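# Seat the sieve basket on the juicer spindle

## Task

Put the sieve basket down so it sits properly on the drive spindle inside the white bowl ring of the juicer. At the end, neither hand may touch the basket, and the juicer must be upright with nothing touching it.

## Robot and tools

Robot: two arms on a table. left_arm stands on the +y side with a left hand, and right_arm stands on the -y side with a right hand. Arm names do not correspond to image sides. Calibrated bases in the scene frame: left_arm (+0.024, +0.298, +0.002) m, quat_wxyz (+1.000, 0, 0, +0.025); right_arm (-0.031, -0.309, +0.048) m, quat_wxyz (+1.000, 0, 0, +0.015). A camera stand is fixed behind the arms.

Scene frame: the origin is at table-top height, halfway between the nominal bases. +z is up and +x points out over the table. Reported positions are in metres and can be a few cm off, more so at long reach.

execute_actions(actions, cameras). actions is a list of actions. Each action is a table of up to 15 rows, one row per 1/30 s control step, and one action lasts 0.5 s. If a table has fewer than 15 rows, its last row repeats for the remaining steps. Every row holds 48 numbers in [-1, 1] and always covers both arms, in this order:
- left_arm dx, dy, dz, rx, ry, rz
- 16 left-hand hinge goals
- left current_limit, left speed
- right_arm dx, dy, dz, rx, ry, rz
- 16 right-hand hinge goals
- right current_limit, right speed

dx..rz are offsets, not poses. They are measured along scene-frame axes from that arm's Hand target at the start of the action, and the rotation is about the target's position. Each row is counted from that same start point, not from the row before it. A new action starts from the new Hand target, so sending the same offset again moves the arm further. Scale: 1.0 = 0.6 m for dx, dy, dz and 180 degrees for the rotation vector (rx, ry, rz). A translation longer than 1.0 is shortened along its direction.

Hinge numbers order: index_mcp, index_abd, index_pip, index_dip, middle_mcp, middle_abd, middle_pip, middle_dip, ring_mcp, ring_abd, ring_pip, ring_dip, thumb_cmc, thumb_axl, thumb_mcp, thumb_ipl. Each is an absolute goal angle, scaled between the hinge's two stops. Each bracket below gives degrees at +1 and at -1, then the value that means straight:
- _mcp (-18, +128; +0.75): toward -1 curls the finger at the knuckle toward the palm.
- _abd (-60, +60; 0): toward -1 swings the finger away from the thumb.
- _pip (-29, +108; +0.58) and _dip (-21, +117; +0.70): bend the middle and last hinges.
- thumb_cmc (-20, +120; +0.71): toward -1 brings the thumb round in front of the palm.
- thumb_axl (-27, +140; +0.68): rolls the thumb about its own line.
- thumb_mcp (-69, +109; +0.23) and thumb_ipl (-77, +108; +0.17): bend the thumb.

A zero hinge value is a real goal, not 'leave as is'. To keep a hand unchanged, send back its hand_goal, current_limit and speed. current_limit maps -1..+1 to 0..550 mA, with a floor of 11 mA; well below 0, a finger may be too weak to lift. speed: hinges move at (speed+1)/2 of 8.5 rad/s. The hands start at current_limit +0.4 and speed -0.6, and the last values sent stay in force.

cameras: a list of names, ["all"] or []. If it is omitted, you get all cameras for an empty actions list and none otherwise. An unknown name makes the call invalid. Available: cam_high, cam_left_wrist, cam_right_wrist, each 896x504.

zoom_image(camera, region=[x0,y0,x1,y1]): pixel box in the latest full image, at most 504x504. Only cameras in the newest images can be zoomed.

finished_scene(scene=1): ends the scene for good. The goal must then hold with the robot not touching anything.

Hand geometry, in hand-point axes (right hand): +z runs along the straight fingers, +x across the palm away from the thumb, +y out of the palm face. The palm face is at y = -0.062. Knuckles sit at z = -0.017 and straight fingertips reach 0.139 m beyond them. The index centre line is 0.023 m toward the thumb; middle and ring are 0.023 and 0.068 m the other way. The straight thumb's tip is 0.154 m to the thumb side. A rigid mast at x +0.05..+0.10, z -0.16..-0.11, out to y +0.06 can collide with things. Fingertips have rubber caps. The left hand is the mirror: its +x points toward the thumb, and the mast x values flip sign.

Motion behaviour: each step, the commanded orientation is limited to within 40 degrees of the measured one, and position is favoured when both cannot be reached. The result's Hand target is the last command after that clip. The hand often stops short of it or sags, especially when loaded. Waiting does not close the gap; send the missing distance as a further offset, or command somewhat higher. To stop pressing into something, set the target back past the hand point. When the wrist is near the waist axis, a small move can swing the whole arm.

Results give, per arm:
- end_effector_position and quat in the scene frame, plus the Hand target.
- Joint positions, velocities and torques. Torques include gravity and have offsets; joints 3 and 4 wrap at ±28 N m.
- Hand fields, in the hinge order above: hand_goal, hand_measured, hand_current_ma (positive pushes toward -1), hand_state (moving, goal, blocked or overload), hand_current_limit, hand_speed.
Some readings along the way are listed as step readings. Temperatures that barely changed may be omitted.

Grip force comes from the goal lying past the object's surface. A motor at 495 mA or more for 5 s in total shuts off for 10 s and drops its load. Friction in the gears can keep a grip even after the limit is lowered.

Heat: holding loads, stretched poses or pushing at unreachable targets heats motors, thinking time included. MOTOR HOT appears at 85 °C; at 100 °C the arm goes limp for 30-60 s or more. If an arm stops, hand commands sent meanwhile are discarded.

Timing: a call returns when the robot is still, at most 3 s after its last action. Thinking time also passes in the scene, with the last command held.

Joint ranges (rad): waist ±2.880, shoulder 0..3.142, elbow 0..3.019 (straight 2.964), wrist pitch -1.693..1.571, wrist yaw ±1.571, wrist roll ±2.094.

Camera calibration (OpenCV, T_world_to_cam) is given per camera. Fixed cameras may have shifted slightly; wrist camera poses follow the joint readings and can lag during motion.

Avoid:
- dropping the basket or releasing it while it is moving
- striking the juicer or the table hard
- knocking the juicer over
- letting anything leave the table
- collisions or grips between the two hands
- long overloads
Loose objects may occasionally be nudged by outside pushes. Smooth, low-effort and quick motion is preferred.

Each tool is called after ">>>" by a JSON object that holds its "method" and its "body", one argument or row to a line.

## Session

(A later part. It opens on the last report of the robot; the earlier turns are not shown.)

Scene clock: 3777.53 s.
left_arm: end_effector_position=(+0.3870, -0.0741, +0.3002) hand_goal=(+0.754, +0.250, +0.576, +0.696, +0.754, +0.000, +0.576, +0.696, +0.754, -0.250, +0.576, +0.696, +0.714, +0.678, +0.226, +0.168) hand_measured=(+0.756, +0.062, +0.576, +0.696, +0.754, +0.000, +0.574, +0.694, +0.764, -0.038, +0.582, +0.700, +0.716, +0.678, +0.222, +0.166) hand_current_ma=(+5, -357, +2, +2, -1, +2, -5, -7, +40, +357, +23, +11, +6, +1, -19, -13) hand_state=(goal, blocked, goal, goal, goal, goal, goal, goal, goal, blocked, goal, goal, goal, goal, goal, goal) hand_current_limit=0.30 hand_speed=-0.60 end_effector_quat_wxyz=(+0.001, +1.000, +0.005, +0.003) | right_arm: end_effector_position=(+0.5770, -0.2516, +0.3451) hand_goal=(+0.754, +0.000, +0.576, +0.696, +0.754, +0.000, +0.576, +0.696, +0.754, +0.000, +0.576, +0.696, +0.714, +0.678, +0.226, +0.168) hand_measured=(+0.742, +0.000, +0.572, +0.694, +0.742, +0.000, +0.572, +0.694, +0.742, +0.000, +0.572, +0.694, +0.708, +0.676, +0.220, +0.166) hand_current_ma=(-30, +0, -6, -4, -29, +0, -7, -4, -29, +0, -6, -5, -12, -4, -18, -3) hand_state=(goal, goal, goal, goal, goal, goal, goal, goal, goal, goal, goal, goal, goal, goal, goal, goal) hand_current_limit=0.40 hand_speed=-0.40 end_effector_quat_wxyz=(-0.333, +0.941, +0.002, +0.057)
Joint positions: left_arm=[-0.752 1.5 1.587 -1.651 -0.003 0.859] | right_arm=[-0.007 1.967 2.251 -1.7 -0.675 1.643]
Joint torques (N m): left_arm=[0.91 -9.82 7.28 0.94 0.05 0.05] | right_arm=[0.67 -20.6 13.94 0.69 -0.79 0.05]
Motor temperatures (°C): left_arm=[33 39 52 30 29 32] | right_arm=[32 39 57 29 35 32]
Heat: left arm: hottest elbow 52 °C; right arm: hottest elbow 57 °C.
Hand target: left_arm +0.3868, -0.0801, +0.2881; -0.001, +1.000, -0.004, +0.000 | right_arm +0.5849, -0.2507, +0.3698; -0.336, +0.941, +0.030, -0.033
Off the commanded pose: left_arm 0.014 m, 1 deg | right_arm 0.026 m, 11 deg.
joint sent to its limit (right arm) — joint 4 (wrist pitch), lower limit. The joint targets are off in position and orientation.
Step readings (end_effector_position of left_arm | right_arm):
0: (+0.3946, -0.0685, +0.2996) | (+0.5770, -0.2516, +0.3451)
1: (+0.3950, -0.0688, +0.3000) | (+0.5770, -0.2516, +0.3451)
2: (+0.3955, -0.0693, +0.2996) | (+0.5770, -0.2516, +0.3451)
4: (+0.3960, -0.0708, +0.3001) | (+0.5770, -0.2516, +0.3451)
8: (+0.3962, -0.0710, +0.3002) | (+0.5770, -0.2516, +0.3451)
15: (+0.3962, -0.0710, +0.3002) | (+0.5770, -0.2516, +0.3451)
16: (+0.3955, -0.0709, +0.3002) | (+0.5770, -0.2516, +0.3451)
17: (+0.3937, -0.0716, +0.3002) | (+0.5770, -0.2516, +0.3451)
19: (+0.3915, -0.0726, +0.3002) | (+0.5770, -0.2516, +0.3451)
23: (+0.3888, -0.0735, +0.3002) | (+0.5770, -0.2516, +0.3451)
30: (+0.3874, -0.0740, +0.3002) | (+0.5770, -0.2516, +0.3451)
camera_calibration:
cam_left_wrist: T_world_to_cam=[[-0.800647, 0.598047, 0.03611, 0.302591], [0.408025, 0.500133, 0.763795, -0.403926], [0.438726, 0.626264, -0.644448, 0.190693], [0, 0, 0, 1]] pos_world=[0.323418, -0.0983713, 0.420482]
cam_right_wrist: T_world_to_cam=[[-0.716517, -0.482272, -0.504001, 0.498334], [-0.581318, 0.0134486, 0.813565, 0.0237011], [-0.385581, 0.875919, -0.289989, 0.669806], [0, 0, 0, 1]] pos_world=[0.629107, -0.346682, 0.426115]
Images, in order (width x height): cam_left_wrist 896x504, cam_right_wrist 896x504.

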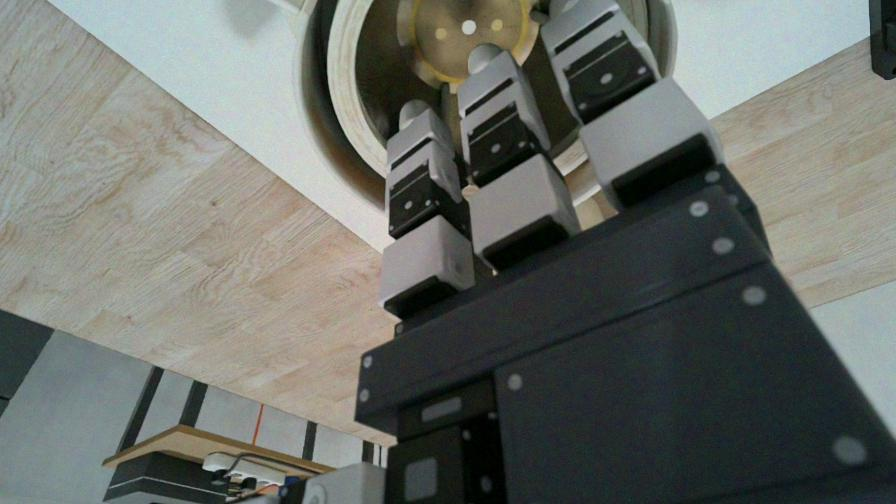

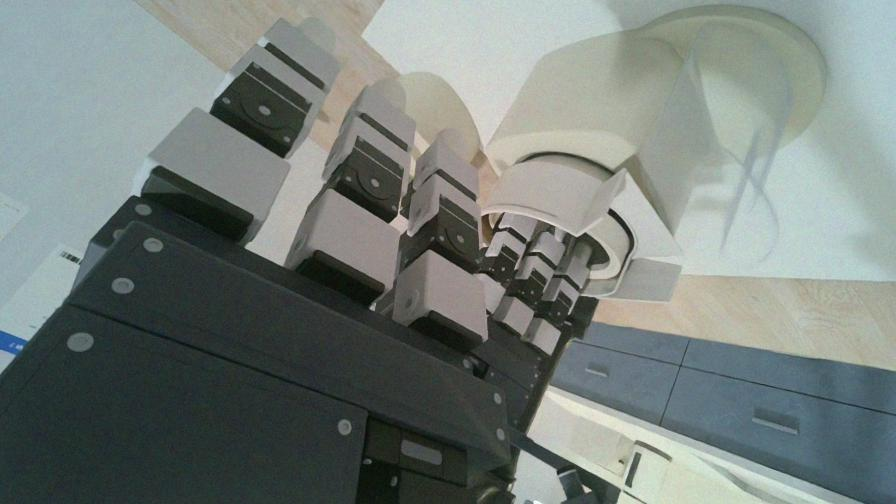

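>>> {"method": "execute_actions", "body": {
  "actions": [
    [[-0.0169,-0.0037,0,0,0,-0.0417, 0.754,0.25,0.576,0.696,0.754,0,0.576,0.696,0.754,-0.25,0.576,0.696,0.714,0.678,0.226,0.168,0.3,-0.6, 0,0,0,0,0,0, 0.754,0,0.576,0.696,0.754,0,0.576,0.696,0.754,0,0.576,0.696,0.714,0.678,0.226,0.168,0.4,-0.4]],
    [[-0.0172,-0.0014,0,0,0,-0.0417, 0.754,0.25,0.576,0.696,0.754,0,0.576,0.696,0.754,-0.25,0.576,0.696,0.714,0.678,0.226,0.168,0.3,-0.6, 0,0,0,0,0,0, 0.754,0,0.576,0.696,0.754,0,0.576,0.696,0.754,0,0.576,0.696,0.714,0.678,0.226,0.168,0.4,-0.4]],
    [[-0.0173,0.0008,0,0,0,-0.0417, 0.754,0.25,0.576,0.696,0.754,0,0.576,0.696,0.754,-0.25,0.576,0.696,0.714,0.678,0.226,0.168,0.3,-0.6, 0,0,0,0,0,0, 0.754,0,0.576,0.696,0.754,0,0.576,0.696,0.754,0,0.576,0.696,0.714,0.678,0.226,0.168,0.4,-0.4]],
    [[-0.0170,0.0031,0,0,0,-0.0417, 0.754,0.25,0.576,0.696,0.754,0,0.576,0.696,0.754,-0.25,0.576,0.696,0.714,0.678,0.226,0.168,0.3,-0.6, 0,0,0,0,0,0, 0.754,0,0.576,0.696,0.754,0,0.576,0.696,0.754,0,0.576,0.696,0.714,0.678,0.226,0.168,0.4,-0.4]]
  ],
  "cameras": ["cam_left_wrist","cam_right_wrist"]
}}

>>> {"method": "zoom_image", "body": {
  "camera": "cam_right_wrist",
  "region": [470, 160, 690, 320]
}}

Scene clock: 3785.27 s.
left_arm: end_effector_position=(+0.3442, -0.0768, +0.3005) hand_goal=(+0.754, +0.250, +0.576, +0.696, +0.754, +0.000, +0.576, +0.696, +0.754, -0.250, +0.576, +0.696, +0.714, +0.678, +0.226, +0.168) hand_measured=(+0.764, +0.064, +0.584, +0.698, +0.754, +0.000, +0.574, +0.694, +0.754, -0.038, +0.580, +0.700, +0.716, +0.678, +0.222, +0.166) hand_current_ma=(+38, -357, +27, +8, -1, +2, -5, -7, +0, +357, +11, +13, +7, +1, -19, -13) hand_state=(goal, blocked, goal, goal, goal, goal, goal, goal, goal, blocked, goal, goal, goal, goal, goal, goal) hand_current_limit=0.30 hand_speed=-0.60 end_effector_quat_wxyz=(+0.003, +0.967, -0.254, +0.010) | right_arm: end_effector_position=(+0.5770, -0.2516, +0.3451) hand_goal=(+0.754, +0.000, +0.576, +0.696, +0.754, +0.000, +0.576, +0.696, +0.754, +0.000, +0.576, +0.696, +0.714, +0.678, +0.226, +0.168) hand_measured=(+0.742, +0.000, +0.572, +0.694, +0.742, +0.000, +0.572, +0.694, +0.742, +0.000, +0.572, +0.694, +0.708, +0.676, +0.220, +0.166) hand_current_ma=(-30, +0, -6, -4, -29, +0, -7, -4, -29, +0, -6, -5, -12, -4, -18, -3) hand_state=(goal, goal, goal, goal, goal, goal, goal, goal, goal, goal, goal, goal, goal, goal, goal, goal) hand_current_limit=0.40 hand_speed=-0.40 end_effector_quat_wxyz=(-0.333, +0.941, +0.002, +0.057)
Joint positions: left_arm=[-0.752 1.5 1.587 -1.637 -0.003 1.381] | right_arm=[-0.007 1.967 2.251 -1.7 -0.675 1.643]
Joint torques (N m): left_arm=[1.26 -8.88 8.12 0.43 0.09 0.11] | right_arm=[1.03 -19.84 14.13 0.59 -0.8 0.02]
Motor temperatures (°C): left_arm=[33 39 51 30 29 32] | right_arm=[32 39 57 29 35 32]
Heat: left arm: hottest elbow 51 °C; right arm: hottest elbow 57 °C.
Hand target: left_arm +0.3457, -0.0808, +0.2881; -0.001, +0.965, -0.263, +0.000 | right_arm +0.5849, -0.2507, +0.3698; -0.336, +0.941, +0.030, -0.033
Off the commanded pose: left_arm 0.013 m, 2 deg | right_arm 0.026 m, 11 deg.
joint sent to its limit (right arm) — joint 4 (wrist pitch), lower limit. The joint targets are off in position and orientation.
Step readings (end_effector_position of left_arm | right_arm):
0: (+0.3870, -0.0741, +0.3002) | (+0.5770, -0.2516, +0.3451)
1: (+0.3854, -0.0746, +0.3002) | (+0.5770, -0.2516, +0.3451)
2: (+0.3837, -0.0751, +0.3002) | (+0.5770, -0.2516, +0.3451)
4: (+0.3811, -0.0759, +0.3003) | (+0.5770, -0.2516, +0.3451)
8: (+0.3783, -0.0765, +0.3003) | (+0.5770, -0.2516, +0.3451)
15: (+0.3767, -0.0768, +0.3004) | (+0.5770, -0.2516, +0.3451)
16: (+0.3750, -0.0771, +0.3003) | (+0.5770, -0.2516, +0.3451)
17: (+0.3731, -0.0774, +0.3003) | (+0.5770, -0.2516, +0.3451)
19: (+0.3704, -0.0778, +0.3004) | (+0.5770, -0.2516, +0.3451)
23: (+0.3674, -0.0781, +0.3004) | (+0.5770, -0.2516, +0.3451)
30: (+0.3658, -0.0783, +0.3005) | (+0.5770, -0.2516, +0.3451)
31: (+0.3641, -0.0783, +0.3004) | (+0.5770, -0.2516, +0.3451)
32: (+0.3623, -0.0784, +0.3005) | (+0.5770, -0.2516, +0.3451)
34: (+0.3596, -0.0785, +0.3005) | (+0.5770, -0.2516, +0.3451)
38: (+0.3566, -0.0783, +0.3005) | (+0.5770, -0.2516, +0.3451)
45: (+0.3550, -0.0783, +0.3005) | (+0.5770, -0.2516, +0.3451)
46: (+0.3533, -0.0780, +0.3005) | (+0.5770, -0.2516, +0.3451)
47: (+0.3517, -0.0780, +0.3005) | (+0.5770, -0.2516, +0.3451)
49: (+0.3490, -0.0776, +0.3005) | (+0.5770, -0.2516, +0.3451)
53: (+0.3462, -0.0772, +0.3005) | (+0.5770, -0.2516, +0.3451)
60: (+0.3446, -0.0769, +0.3005) | (+0.5770, -0.2516, +0.3451)
camera_calibration:
cam_left_wrist: T_world_to_cam=[[-0.395697, 0.918016, 0.0258959, 0.158068], [0.593684, 0.234182, 0.769869, -0.471519], [0.700687, 0.320009, -0.637677, 0.0956373], [0, 0, 0, 1]] pos_world=[0.275469, -0.0652922, 0.4199]
cam_right_wrist: T_world_to_cam=[[-0.716517, -0.482272, -0.504001, 0.498334], [-0.581318, 0.0134486, 0.813565, 0.0237011], [-0.385581, 0.875919, -0.289989, 0.669806], [0, 0, 0, 1]] pos_world=[0.629107, -0.346682, 0.426115]
Images, in order (width x height): cam_left_wrist 896x504, cam_right_wrist 896x504.

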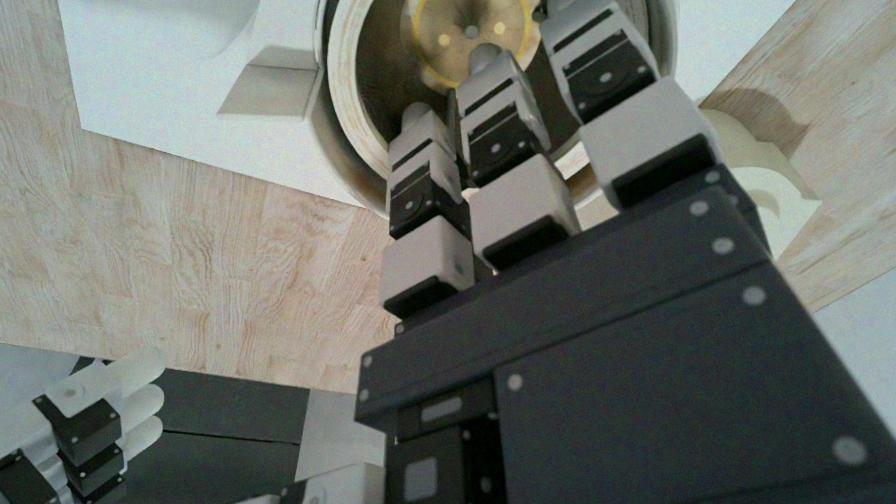

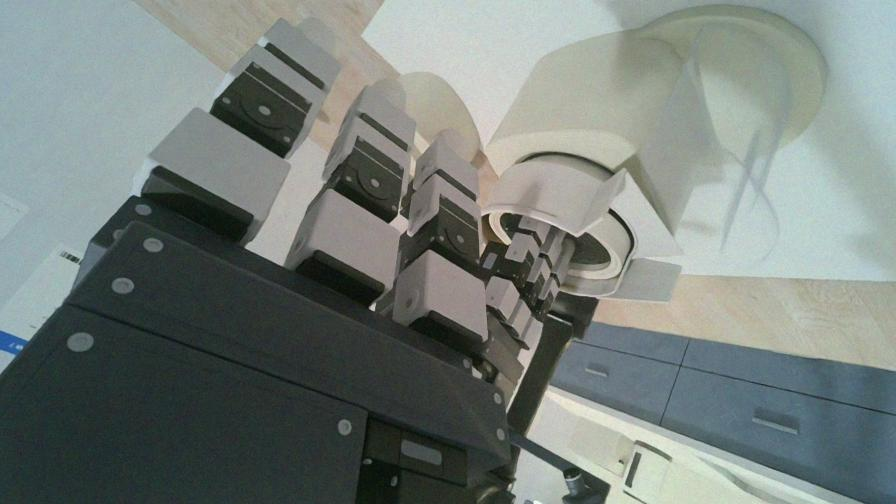

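Scaled by 2.291 from the camera's 896x504 image, which has a finer 1280x720 frame.

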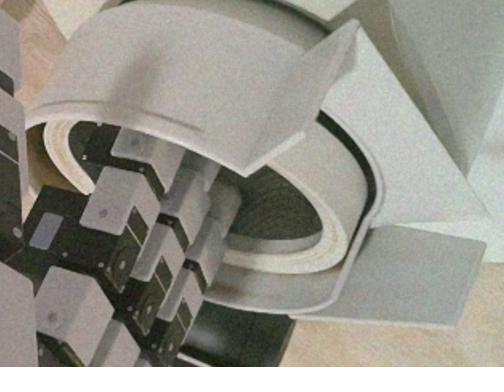

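>>> {"method": "zoom_image", "body": {
  "camera": "cam_left_wrist",
  "region": [390, 0, 560, 100]
}}

>>> {"method": "zoom_image", "body": {
  "camera": "cam_right_wrist",
  "region": [480, 190, 640, 300]
}}

Scaled by 2.965 from the camera's 896x504 image, which has a finer 1280x720 frame.

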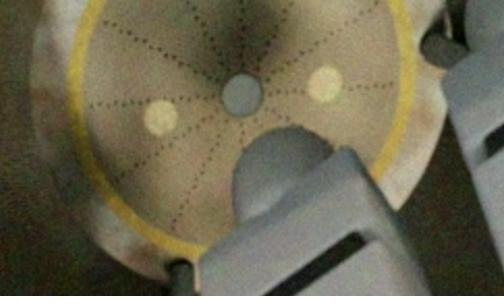

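Scaled by 3.150 from the camera's 896x504 image, which has a finer 1280x720 frame.

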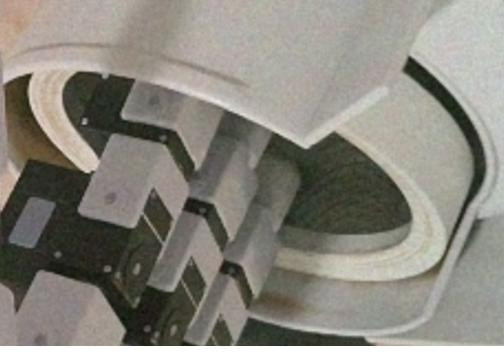

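>>> {"method": "execute_actions", "body": {
  "actions": [
    [[0.0165,-0.0030,0,0,0,0.0403, 0.754,0.25,0.576,0.696,0.754,0,0.576,0.696,0.754,-0.25,0.576,0.696,0.714,0.678,0.226,0.168,0.3,-0.6, 0,0,0,0,0,0, 0.754,0,0.576,0.696,0.754,0,0.576,0.696,0.754,0,0.576,0.696,0.714,0.678,0.226,0.168,0.4,-0.4]],
    [[0.0168,-0.0008,0,0,0,0.0403, 0.754,0.25,0.576,0.696,0.754,0,0.576,0.696,0.754,-0.25,0.576,0.696,0.714,0.678,0.226,0.168,0.3,-0.6, 0,0,0,0,0,0, 0.754,0,0.576,0.696,0.754,0,0.576,0.696,0.754,0,0.576,0.696,0.714,0.678,0.226,0.168,0.4,-0.4]],
    [[0.0166,0.0014,0,0,0,0.0403, 0.754,0.25,0.576,0.696,0.754,0,0.576,0.696,0.754,-0.25,0.576,0.696,0.714,0.678,0.226,0.168,0.3,-0.6, 0,0,0,0,0,0, 0.754,0,0.576,0.696,0.754,0,0.576,0.696,0.754,0,0.576,0.696,0.714,0.678,0.226,0.168,0.4,-0.4]],
    [[0.0163,0.0036,0,0,0,0.0403, 0.754,0.25,0.576,0.696,0.754,0,0.576,0.696,0.754,-0.25,0.576,0.696,0.714,0.678,0.226,0.168,0.3,-0.6, 0,0,0,0,0,0, 0.754,0,0.576,0.696,0.754,0,0.576,0.696,0.754,0,0.576,0.696,0.714,0.678,0.226,0.168,0.4,-0.4]]
  ],
  "cameras": ["cam_left_wrist","cam_high"]
}}

>>> {"method": "zoom_image", "body": {
  "camera": "cam_left_wrist",
  "region": [390, 0, 560, 100]
}}

>>> {"method": "zoom_image", "body": {
  "camera": "cam_high",
  "region": [260, 150, 410, 300]
}}

Scene clock: 3822.40 s.
left_arm: end_effector_position=(+0.3847, -0.0782, +0.3006) hand_goal=(+0.754, +0.250, +0.576, +0.696, +0.754, +0.000, +0.576, +0.696, +0.754, -0.250, +0.576, +0.696, +0.714, +0.678, +0.226, +0.168) hand_measured=(+0.760, +0.064, +0.582, +0.700, +0.754, +0.000, +0.574, +0.694, +0.764, -0.038, +0.582, +0.700, +0.714, +0.678, +0.222, +0.166) hand_current_ma=(+25, -357, +24, +11, -1, +2, -5, -7, +38, +358, +23, +13, -3, +1, -19, -13) hand_state=(goal, blocked, goal, goal, goal, goal, goal, goal, goal, blocked, goal, goal, goal, goal, goal, goal) hand_current_limit=0.30 hand_speed=-0.60 end_effector_quat_wxyz=(+0.005, +1.000, -0.016, +0.008) | right_arm: end_effector_position=(+0.5770, -0.2516, +0.3451) hand_goal=(+0.754, +0.000, +0.576, +0.696, +0.754, +0.000, +0.576, +0.696, +0.754, +0.000, +0.576, +0.696, +0.714, +0.678, +0.226, +0.168) hand_measured=(+0.742, +0.000, +0.572, +0.694, +0.742, +0.000, +0.572, +0.694, +0.742, +0.000, +0.572, +0.694, +0.708, +0.676, +0.220, +0.166) hand_current_ma=(-30, +0, -6, -4, -29, +0, -7, -4, -29, +0, -6, -5, -12, -4, -18, -3) hand_state=(goal, goal, goal, goal, goal, goal, goal, goal, goal, goal, goal, goal, goal, goal, goal, goal) hand_current_limit=0.40 hand_speed=-0.40 end_effector_quat_wxyz=(-0.333, +0.941, +0.002, +0.057)
Joint positions: left_arm=[-0.755 1.5 1.585 -1.637 -0.002 0.898] | right_arm=[-0.007 1.967 2.251 -1.7 -0.675 1.643]
Joint torques (N m): left_arm=[0.97 -9.88 7.39 0.47 0.01 -0.16] | right_arm=[0.56 -20.19 14.12 0.85 -0.74 0]
Motor temperatures (°C): left_arm=[33 38 49 30 29 32] | right_arm=[32 39 58 29 35 32]
Heat: left arm: hottest elbow 49 °C; right arm: hottest elbow 58 °C.
Hand target: left_arm +0.3854, -0.0801, +0.2881; -0.001, +1.000, -0.012, +0.000 | right_arm +0.5849, -0.2507, +0.3698; -0.336, +0.941, +0.030, -0.033
Off the commanded pose: left_arm 0.013 m, 1 deg | right_arm 0.026 m, 11 deg.
joint sent to its limit (right arm) — joint 4 (wrist pitch), lower limit. The joint targets are off in position and orientation.
Step readings (end_effector_position of left_arm | right_arm):
0: (+0.3442, -0.0768, +0.3005) | (+0.5770, -0.2516, +0.3451)
1: (+0.3453, -0.0771, +0.3005) | (+0.5770, -0.2516, +0.3451)
2: (+0.3469, -0.0774, +0.3006) | (+0.5770, -0.2516, +0.3451)
4: (+0.3489, -0.0778, +0.3006) | (+0.5770, -0.2516, +0.3451)
8: (+0.3512, -0.0783, +0.3006) | (+0.5770, -0.2516, +0.3451)
15: (+0.3525, -0.0785, +0.3007) | (+0.5770, -0.2516, +0.3451)
16: (+0.3533, -0.0792, +0.3007) | (+0.5770, -0.2516, +0.3451)
17: (+0.3554, -0.0795, +0.3007) | (+0.5770, -0.2516, +0.3451)
19: (+0.3586, -0.0792, +0.3008) | (+0.5770, -0.2516, +0.3451)
23: (+0.3618, -0.0794, +0.3008) | (+0.5770, -0.2516, +0.3451)
30: (+0.3635, -0.0795, +0.3009) | (+0.5770, -0.2516, +0.3451)
31: (+0.3644, -0.0800, +0.3009) | (+0.5770, -0.2516, +0.3451)
32: (+0.3665, -0.0801, +0.3009) | (+0.5770, -0.2516, +0.3451)
34: (+0.3698, -0.0795, +0.3010) | (+0.5770, -0.2516, +0.3451)
38: (+0.3730, -0.0793, +0.3010) | (+0.5770, -0.2516, +0.3451)
45: (+0.3745, -0.0789, +0.3004) | (+0.5770, -0.2516, +0.3451)
46: (+0.3753, -0.0793, +0.3004) | (+0.5770, -0.2516, +0.3451)
47: (+0.3774, -0.0791, +0.3004) | (+0.5770, -0.2516, +0.3451)
49: (+0.3800, -0.0787, +0.3005) | (+0.5770, -0.2516, +0.3451)
53: (+0.3831, -0.0782, +0.3006) | (+0.5770, -0.2516, +0.3451)
60: (+0.3843, -0.0783, +0.3006) | (+0.5770, -0.2516, +0.3451)
camera_calibration:
cam_left_wrist: T_world_to_cam=[[-0.774605, 0.631989, 0.0240325, 0.299365], [0.422421, 0.488717, 0.763359, -0.40755], [0.470689, 0.601453, -0.645528, 0.180593], [0, 0, 0, 1]] pos_world=[0.319044, -0.0986367, 0.42049]
Images, in order (width x height): cam_high 896x504, cam_left_wrist 896x504.

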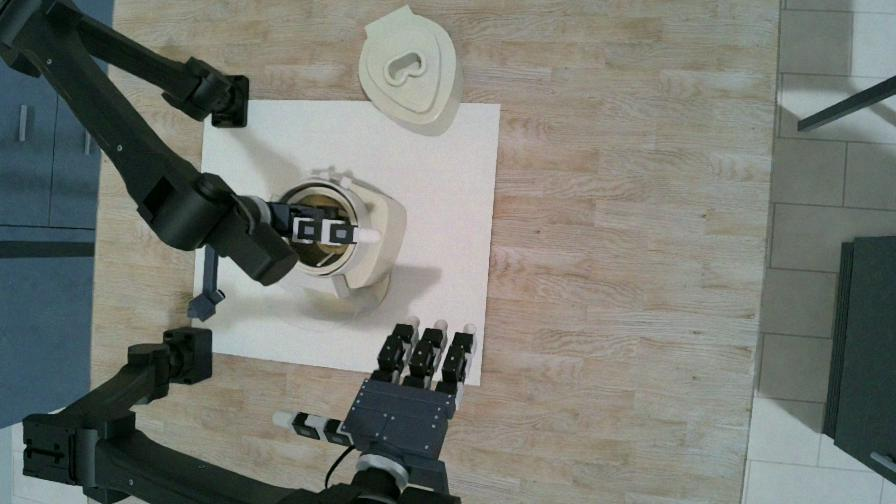

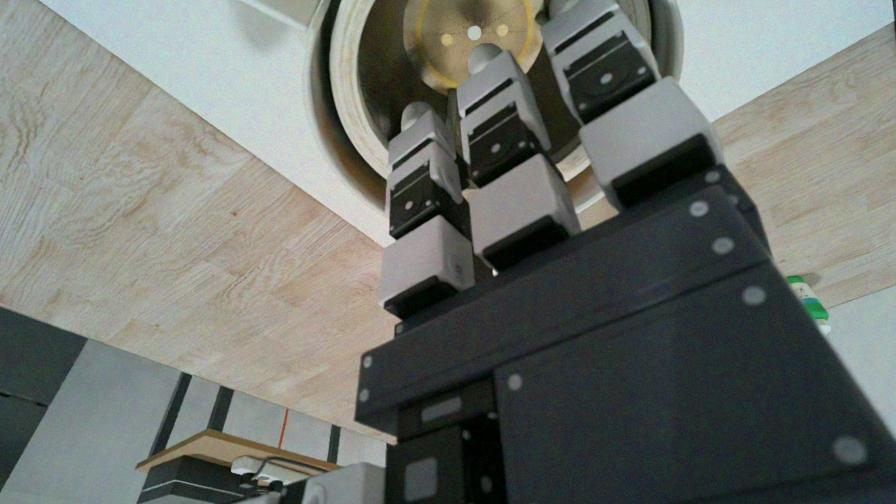

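Scaled by 2.965 from the camera's 896x504 image, which has a finer 1280x720 frame.

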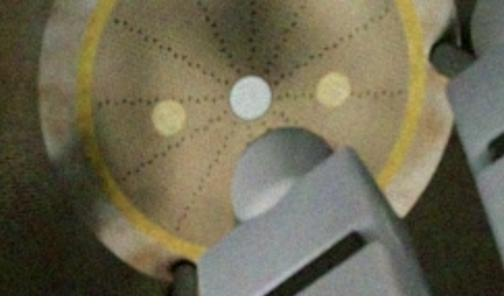

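Scaled by 3.360 from the camera's 896x504 image, which has a finer 1280x720 frame.

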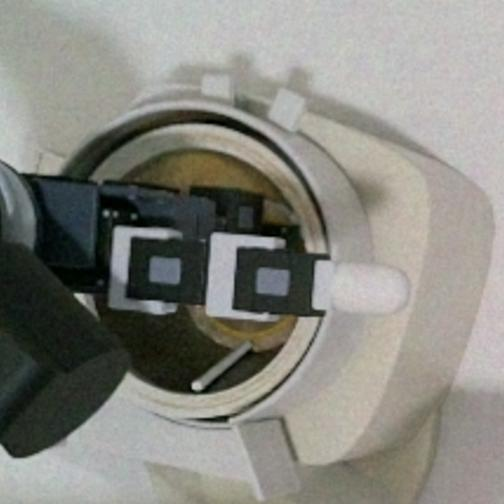

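>>> {"method": "execute_actions", "body": {
  "actions": [
    [[0,0.003,0.018,0,0,0, 0.754,0.25,0.576,0.696,0.754,0,0.576,0.696,0.754,-0.25,0.576,0.696,0.714,0.678,0.226,0.168,0.3,-0.6, 0,0,0,0,0,0, 0.754,0,0.576,0.696,0.754,0,0.576,0.696,0.754,0,0.576,0.696,0.714,0.678,0.226,0.168,0.4,-0.4]],
    [[0,0,0,0,0,0, 0.754,-0.02,0.576,0.696,0.754,0,0.576,0.696,0.754,0.02,0.576,0.696,0.714,0.678,0.226,0.168,0.3,-0.6, 0,0,0,0,0,0, 0.754,0,0.576,0.696,0.754,0,0.576,0.696,0.754,0,0.576,0.696,0.714,0.678,0.226,0.168,0.4,-0.4]]
  ],
  "cameras": ["cam_left_wrist","cam_high"]
}}

>>> {"method": "zoom_image", "body": {
  "camera": "cam_left_wrist",
  "region": [290, 0, 670, 210]
}}

Scene clock: 3829.67 s.
left_arm: end_effector_position=(+0.3842, -0.0757, +0.2991) hand_goal=(+0.754, -0.020, +0.576, +0.696, +0.754, +0.000, +0.576, +0.696, +0.754, +0.020, +0.576, +0.696, +0.714, +0.678, +0.226, +0.168) hand_measured=(+0.754, -0.016, +0.578, +0.698, +0.754, +0.000, +0.574, +0.694, +0.754, +0.020, +0.578, +0.698, +0.714, +0.678, +0.222, +0.166) hand_current_ma=(+3, +9, +10, +9, -1, +2, -5, -7, -2, -1, +5, +10, -3, +1, -19, -13) hand_state=(goal, goal, goal, goal, goal, goal, goal, goal, goal, goal, goal, goal, goal, goal, goal, goal) hand_current_limit=0.30 hand_speed=-0.60 end_effector_quat_wxyz=(+0.002, +1.000, -0.015, +0.003) | right_arm: end_effector_position=(+0.5770, -0.2516, +0.3451) hand_goal=(+0.754, +0.000, +0.576, +0.696, +0.754, +0.000, +0.576, +0.696, +0.754, +0.000, +0.576, +0.696, +0.714, +0.678, +0.226, +0.168) hand_measured=(+0.742, +0.000, +0.572, +0.694, +0.742, +0.000, +0.572, +0.694, +0.742, +0.000, +0.572, +0.694, +0.708, +0.676, +0.220, +0.166) hand_current_ma=(-30, +0, -6, -4, -29, +0, -7, -4, -29, +0, -6, -5, -12, -4, -18, -3) hand_state=(goal, goal, goal, goal, goal, goal, goal, goal, goal, goal, goal, goal, goal, goal, goal, goal) hand_current_limit=0.40 hand_speed=-0.40 end_effector_quat_wxyz=(-0.333, +0.941, +0.002, +0.057)
Joint positions: left_arm=[-0.752 1.502 1.585 -1.647 -0.002 0.898] | right_arm=[-0.007 1.967 2.251 -1.7 -0.675 1.643]
Joint torques (N m): left_arm=[1.2 -9.93 9.32 -0.17 0 -0.13] | right_arm=[1.14 -20.31 14.01 0.62 -0.76 0.04]
Motor temperatures (°C): left_arm=[33 38 49 30 29 32] | right_arm=[32 39 58 29 35 32]
Heat: left arm: hottest elbow 49 °C; right arm: hottest elbow 58 °C.
Hand target: left_arm +0.3855, -0.0783, +0.2989; -0.001, +1.000, -0.012, +0.000 | right_arm +0.5849, -0.2507, +0.3698; -0.336, +0.941, +0.030, -0.033
Off the commanded pose: left_arm 0.003 m, 1 deg | right_arm 0.026 m, 11 deg.
joint sent to its limit (right arm) — joint 4 (wrist pitch), lower limit. The joint targets are off in position and orientation.
Step readings (end_effector_position of left_arm | right_arm):
0: (+0.3847, -0.0782, +0.3006) | (+0.5770, -0.2516, +0.3451)
1: (+0.3842, -0.0778, +0.3004) | (+0.5770, -0.2516, +0.3451)
2: (+0.3838, -0.0774, +0.3002) | (+0.5770, -0.2516, +0.3451)
4: (+0.3836, -0.0762, +0.2999) | (+0.5770, -0.2516, +0.3451)
8: (+0.3835, -0.0762, +0.2999) | (+0.5770, -0.2516, +0.3451)
15: (+0.3841, -0.0756, +0.2999) | (+0.5770, -0.2516, +0.3451)
16: (+0.3841, -0.0756, +0.2999) | (+0.5770, -0.2516, +0.3451)
17: (+0.3841, -0.0756, +0.2999) | (+0.5770, -0.2516, +0.3451)
19: (+0.3842, -0.0757, +0.2991) | (+0.5770, -0.2516, +0.3451)
23: (+0.3842, -0.0757, +0.2991) | (+0.5770, -0.2516, +0.3451)
30: (+0.3842, -0.0757, +0.2991) | (+0.5770, -0.2516, +0.3451)
camera_calibration:
cam_left_wrist: T_world_to_cam=[[-0.776549, 0.629058, 0.0354754, 0.294571], [0.427395, 0.48456, 0.76324, -0.40963], [0.462932, 0.607855, -0.64514, 0.181643], [0, 0, 0, 1]] pos_world=[0.319734, -0.0972245, 0.419381]
Images, in order (width x height): cam_high 896x504, cam_left_wrist 896x504.

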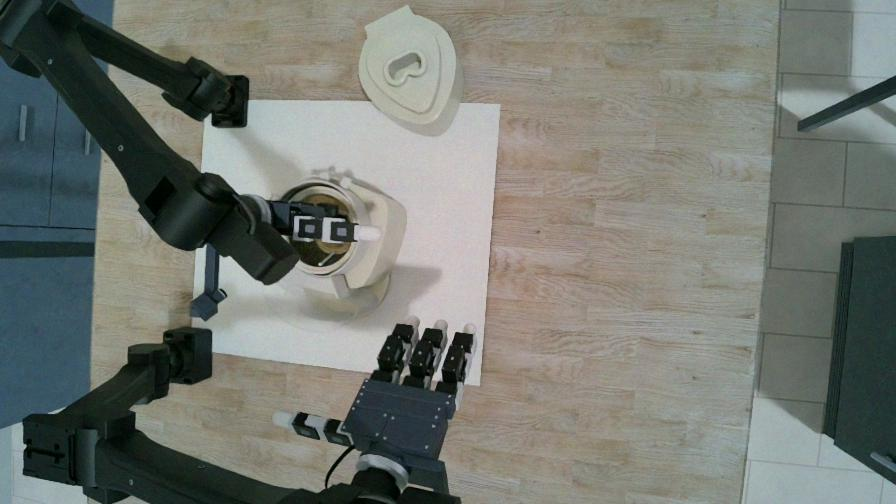

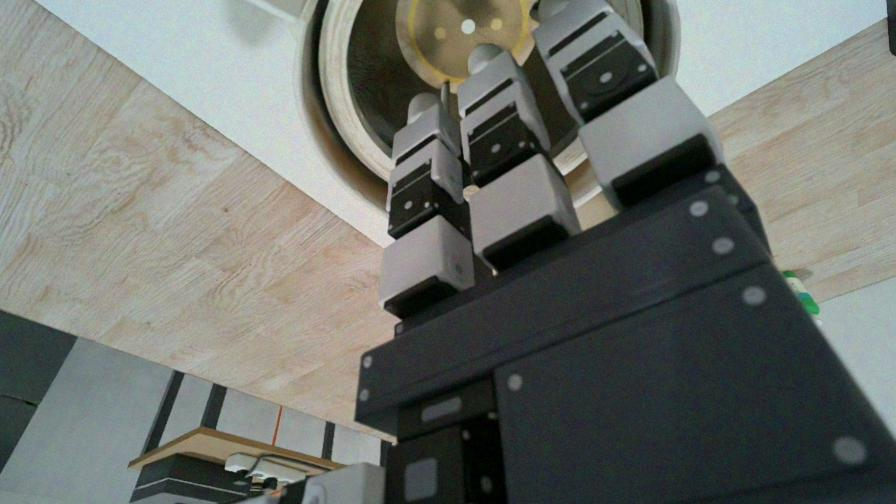

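Scaled by 1.326 from the camera's 896x504 image, which has a finer 1280x720 frame.

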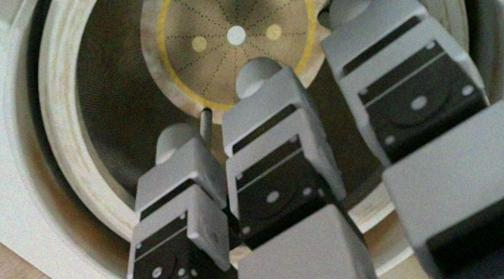

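>>> {"method": "execute_actions", "body": {
  "actions": [
    [[-0.0105,0.0098,0.0417,-0.014,-0.015,0, 0.754,0,0.576,0.696,0.754,0,0.576,0.696,0.754,0,0.576,0.696,0.714,0.678,0.226,0.168,0.2,-0.6, 0,0,0,0,0,0, 0.754,0,0.576,0.696,0.754,0,0.576,0.696,0.754,0,0.576,0.696,0.714,0.678,0.226,0.168,0.4,-0.4]],
    [[-0.0105,0.0098,0.0417,-0.014,-0.015,0, 0.754,0,0.576,0.696,0.754,0,0.576,0.696,0.754,0,0.576,0.696,0.714,0.678,0.226,0.168,0.2,-0.6, 0,0,0,0,0,0, 0.754,0,0.576,0.696,0.754,0,0.576,0.696,0.754,0,0.576,0.696,0.714,0.678,0.226,0.168,0.4,-0.4]]
  ],
  "cameras": ["cam_left_wrist","cam_right_wrist","cam_high"]
}}

Scene clock: 3845.03 s.
left_arm: end_effector_position=(+0.3694, -0.0639, +0.3473) hand_goal=(+0.754, +0.000, +0.576, +0.696, +0.754, +0.000, +0.576, +0.696, +0.754, +0.000, +0.576, +0.696, +0.714, +0.678, +0.226, +0.168) hand_measured=(+0.754, -0.004, +0.578, +0.698, +0.754, +0.000, +0.574, +0.694, +0.754, +0.002, +0.578, +0.698, +0.714, +0.678, +0.222, +0.166) hand_current_ma=(+2, -10, +9, +9, -1, +2, -5, -7, -3, +8, +4, +9, -3, +1, -19, -13) hand_state=(goal, goal, goal, goal, goal, goal, goal, goal, goal, goal, goal, goal, goal, goal, goal, goal) hand_current_limit=0.20 hand_speed=-0.60 end_effector_quat_wxyz=(+0.037, +0.998, -0.015, +0.044) | right_arm: end_effector_position=(+0.5770, -0.2516, +0.3451) hand_goal=(+0.754, +0.000, +0.576, +0.696, +0.754, +0.000, +0.576, +0.696, +0.754, +0.000, +0.576, +0.696, +0.714, +0.678, +0.226, +0.168) hand_measured=(+0.742, +0.000, +0.572, +0.694, +0.742, +0.000, +0.572, +0.694, +0.742, +0.000, +0.572, +0.694, +0.708, +0.676, +0.220, +0.166) hand_current_ma=(-30, +0, -6, -4, -29, +0, -7, -4, -29, +0, -6, -5, -12, -4, -18, -3) hand_state=(goal, goal, goal, goal, goal, goal, goal, goal, goal, goal, goal, goal, goal, goal, goal, goal) hand_current_limit=0.40 hand_speed=-0.40 end_effector_quat_wxyz=(-0.333, +0.941, +0.002, +0.057)
Joint positions: left_arm=[-0.752 1.398 1.577 -1.636 0.002 0.898] | right_arm=[-0.007 1.967 2.251 -1.7 -0.675 1.643]
Joint torques (N m): left_arm=[1.55 -9.17 8.58 0.88 0.14 -0.09] | right_arm=[0.91 -20.13 14.09 0.55 -0.79 0.06]
Motor temperatures (°C): left_arm=[33 38 49 30 29 32] | right_arm=[32 39 58 29 35 32]
Heat: left arm: hottest elbow 49 °C; right arm: hottest elbow 58 °C.
Hand target: left_arm +0.3729, -0.0665, +0.3489; +0.043, +0.998, -0.012, +0.047 | right_arm +0.5849, -0.2507, +0.3698; -0.336, +0.941, +0.030, -0.033
Off the commanded pose: left_arm 0.005 m, 1 deg | right_arm 0.026 m, 11 deg.
joint sent to its limit (right arm) — joint 4 (wrist pitch), lower limit. The joint targets are off in position and orientation.
Step readings (end_effector_position of left_arm | right_arm):
0: (+0.3842, -0.0757, +0.2991) | (+0.5770, -0.2516, +0.3451)
1: (+0.3840, -0.0755, +0.2999) | (+0.5770, -0.2516, +0.3451)
2: (+0.3834, -0.0751, +0.3007) | (+0.5770, -0.2516, +0.3451)
4: (+0.3818, -0.0737, +0.3068) | (+0.5770, -0.2516, +0.3451)
8: (+0.3784, -0.0708, +0.3188) | (+0.5770, -0.2516, +0.3451)
15: (+0.3776, -0.0701, +0.3218) | (+0.5770, -0.2516, +0.3451)
16: (+0.3775, -0.0702, +0.3235) | (+0.5770, -0.2516, +0.3451)
17: (+0.3768, -0.0699, +0.3240) | (+0.5770, -0.2516, +0.3451)
19: (+0.3748, -0.0685, +0.3303) | (+0.5770, -0.2516, +0.3451)
23: (+0.3704, -0.0648, +0.3443) | (+0.5770, -0.2516, +0.3451)
30: (+0.3694, -0.0639, +0.3473) | (+0.5770, -0.2516, +0.3451)
camera_calibration:
cam_left_wrist: T_world_to_cam=[[-0.774975, 0.627954, -0.0713269, 0.310407], [0.367021, 0.53906, 0.758096, -0.418154], [0.514499, 0.561327, -0.64823, 0.191482], [0, 0, 0, 1]] pos_world=[0.295512, -0.0769949, 0.463266]
cam_right_wrist: T_world_to_cam=[[-0.716517, -0.482272, -0.504001, 0.498334], [-0.581318, 0.0134486, 0.813565, 0.0237011], [-0.385581, 0.875919, -0.289989, 0.669806], [0, 0, 0, 1]] pos_world=[0.629107, -0.346682, 0.426115]

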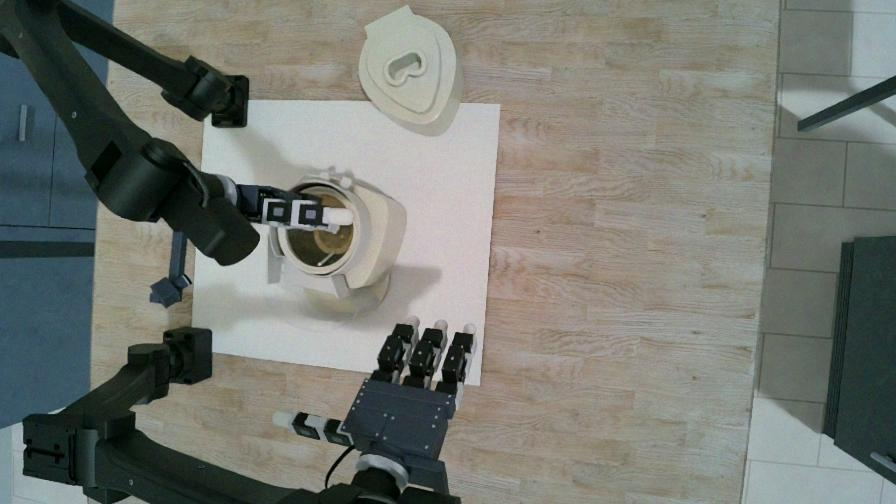

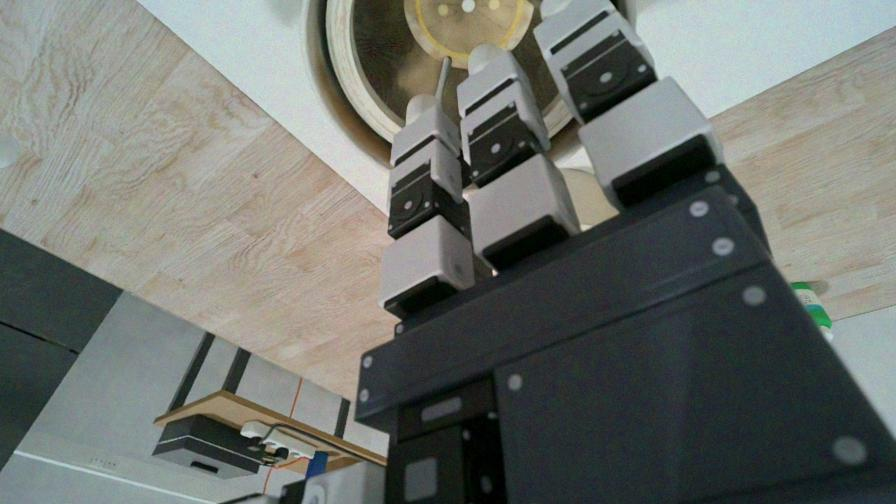

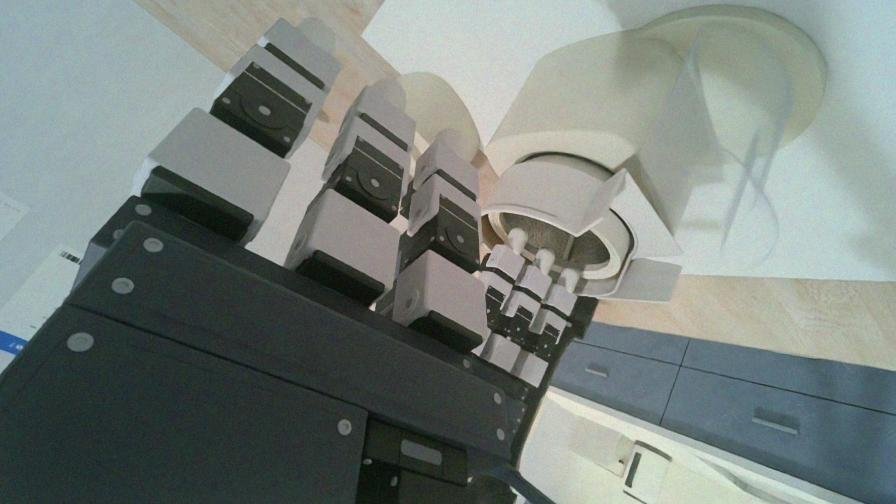

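>>> {"method": "execute_actions", "body": {
  "actions": [
    [[-0.0105,0.0098,0.0417,-0.014,-0.015,0, 0.754,0,0.576,0.696,0.754,0,0.576,0.696,0.754,0,0.576,0.696,0.714,0.678,0.226,0.168,0.2,-0.6, 0,0,0,0,0,0, 0.754,0,0.576,0.696,0.754,0,0.576,0.696,0.754,0,0.576,0.696,0.714,0.678,0.226,0.168,0.4,-0.4]],
    [[-0.01,0.01,0.045,-0.008,-0.009,0, 0.754,0,0.576,0.696,0.754,0,0.576,0.696,0.754,0,0.576,0.696,0.714,0.678,0.226,0.168,0.2,-0.6, 0,0,0,0,0,0, 0.754,0,0.576,0.696,0.754,0,0.576,0.696,0.754,0,0.576,0.696,0.714,0.678,0.226,0.168,0.4,-0.4]]
  ],
  "cameras": ["cam_left_wrist","cam_right_wrist","cam_high"]
}}

>>> {"method": "zoom_image", "body": {
  "camera": "cam_right_wrist",
  "region": [470, 160, 690, 320]
}}

>>> {"method": "zoom_image", "body": {
  "camera": "cam_high",
  "region": [260, 150, 410, 300]
}}

Scene clock: 3853.63 s.
left_arm: end_effector_position=(+0.3579, -0.0554, +0.3821) hand_goal=(+0.754, +0.000, +0.576, +0.696, +0.754, +0.000, +0.576, +0.696, +0.754, +0.000, +0.576, +0.696, +0.714, +0.678, +0.226, +0.168) hand_measured=(+0.754, -0.004, +0.578, +0.698, +0.754, +0.000, +0.574, +0.694, +0.754, +0.002, +0.578, +0.698, +0.714, +0.678, +0.222, +0.166) hand_current_ma=(+2, -10, +9, +9, -1, +2, -5, -7, -3, +7, +4, +9, -3, +1, -19, -13) hand_state=(goal, goal, goal, goal, goal, goal, goal, goal, goal, goal, goal, goal, goal, goal, goal, goal) hand_current_limit=0.20 hand_speed=-0.60 end_effector_quat_wxyz=(+0.066, +0.995, -0.015, +0.075) | right_arm: end_effector_position=(+0.5770, -0.2516, +0.3451) hand_goal=(+0.754, +0.000, +0.576, +0.696, +0.754, +0.000, +0.576, +0.696, +0.754, +0.000, +0.576, +0.696, +0.714, +0.678, +0.226, +0.168) hand_measured=(+0.742, +0.000, +0.572, +0.694, +0.742, +0.000, +0.572, +0.694, +0.742, +0.000, +0.572, +0.694, +0.708, +0.676, +0.220, +0.166) hand_current_ma=(-30, +0, -6, -4, -29, +0, -7, -4, -29, +0, -6, -5, -12, -4, -18, -3) hand_state=(goal, goal, goal, goal, goal, goal, goal, goal, goal, goal, goal, goal, goal, goal, goal, goal) hand_current_limit=0.40 hand_speed=-0.40 end_effector_quat_wxyz=(-0.333, +0.941, +0.002, +0.057)
Joint positions: left_arm=[-0.752 1.324 1.574 -1.622 0.007 0.898] | right_arm=[-0.007 1.967 2.251 -1.7 -0.675 1.643]
Joint torques (N m): left_arm=[1.73 -8.76 11.02 0.27 0.16 -0.06] | right_arm=[0.85 -20.19 13.97 0.69 -0.73 0.03]
Motor temperatures (°C): left_arm=[33 38 50 30 29 32] | right_arm=[32 39 58 29 35 32]
Heat: left arm: hottest elbow 50 °C; right arm: hottest elbow 58 °C.
Hand target: left_arm +0.3606, -0.0547, +0.4009; +0.077, +0.993, -0.012, +0.085 | right_arm +0.5849, -0.2507, +0.3698; -0.336, +0.941, +0.030, -0.033
Off the commanded pose: left_arm 0.019 m, 2 deg | right_arm 0.026 m, 11 deg.
joint sent to its limit (right arm) — joint 4 (wrist pitch), lower limit. The joint targets are off in position and orientation.
Step readings (end_effector_position of left_arm | right_arm):
0: (+0.3694, -0.0639, +0.3473) | (+0.5770, -0.2516, +0.3451)
1: (+0.3692, -0.0642, +0.3491) | (+0.5770, -0.2516, +0.3451)
2: (+0.3691, -0.0643, +0.3496) | (+0.5770, -0.2516, +0.3451)
4: (+0.3677, -0.0632, +0.3568) | (+0.5770, -0.2516, +0.3451)
8: (+0.3636, -0.0598, +0.3685) | (+0.5770, -0.2516, +0.3451)
15: (+0.3625, -0.0589, +0.3714) | (+0.5770, -0.2516, +0.3451)
16: (+0.3621, -0.0587, +0.3722) | (+0.5770, -0.2516, +0.3451)
17: (+0.3617, -0.0584, +0.3728) | (+0.5770, -0.2516, +0.3451)
19: (+0.3609, -0.0578, +0.3750) | (+0.5770, -0.2516, +0.3451)
23: (+0.3585, -0.0559, +0.3807) | (+0.5770, -0.2516, +0.3451)
30: (+0.3579, -0.0554, +0.3821) | (+0.5770, -0.2516, +0.3451)
camera_calibration:
cam_left_wrist: T_world_to_cam=[[-0.767474, 0.621893, -0.155666, 0.327794], [0.320984, 0.582958, 0.746411, -0.421644], [0.554935, 0.522884, -0.647023, 0.198126], [0, 0, 0, 1]] pos_world=[0.276967, -0.0616488, 0.493938]
cam_right_wrist: T_world_to_cam=[[-0.716517, -0.482272, -0.504001, 0.498334], [-0.581318, 0.0134486, 0.813565, 0.0237011], [-0.385581, 0.875919, -0.289989, 0.669806], [0, 0, 0, 1]] pos_world=[0.629107, -0.346682, 0.426115]

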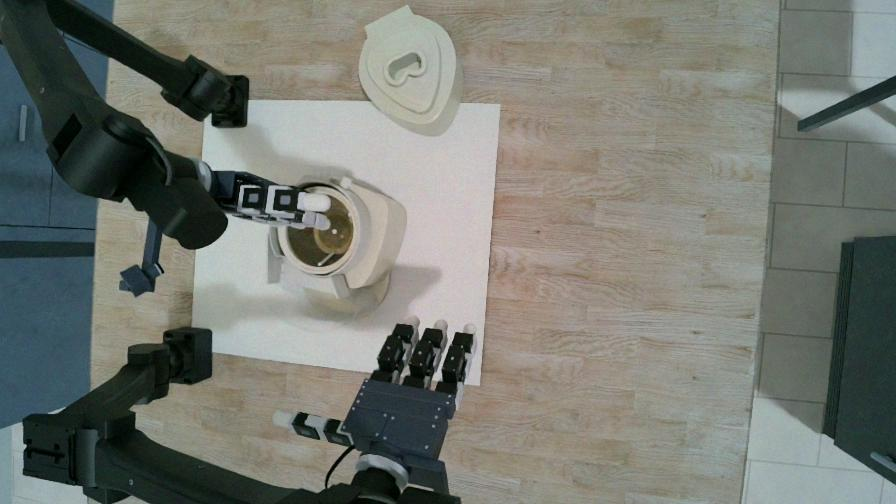

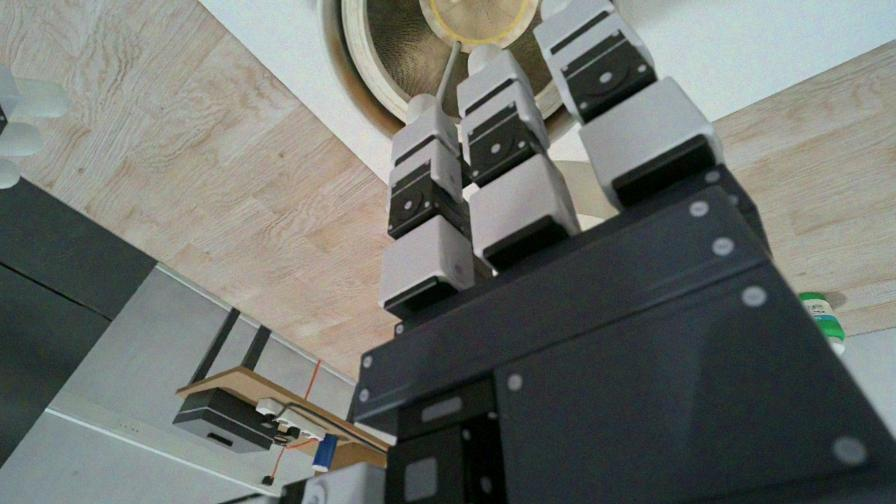

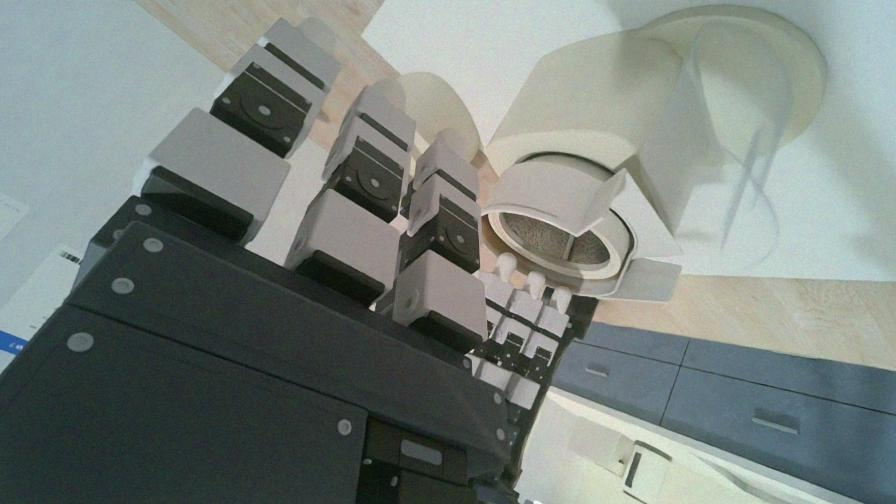

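Scaled by 2.291 from the camera's 896x504 image, which has a finer 1280x720 frame.

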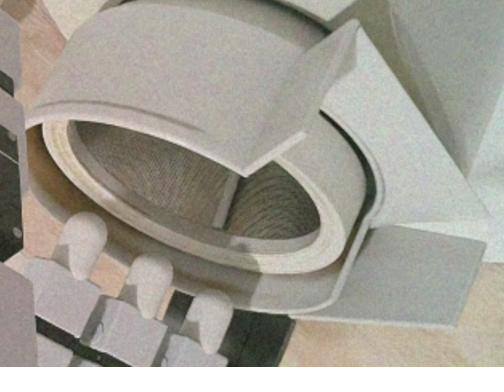

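Scaled by 3.360 from the camera's 896x504 image, which has a finer 1280x720 frame.

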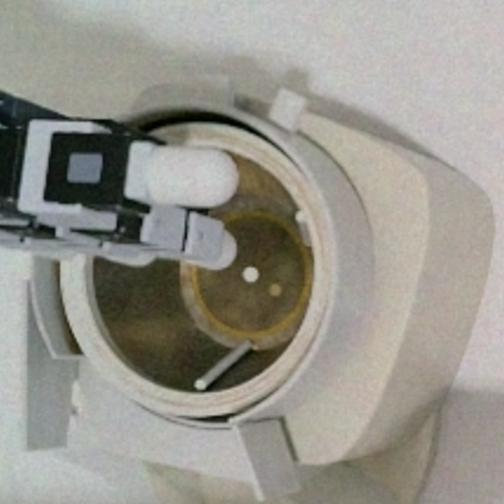

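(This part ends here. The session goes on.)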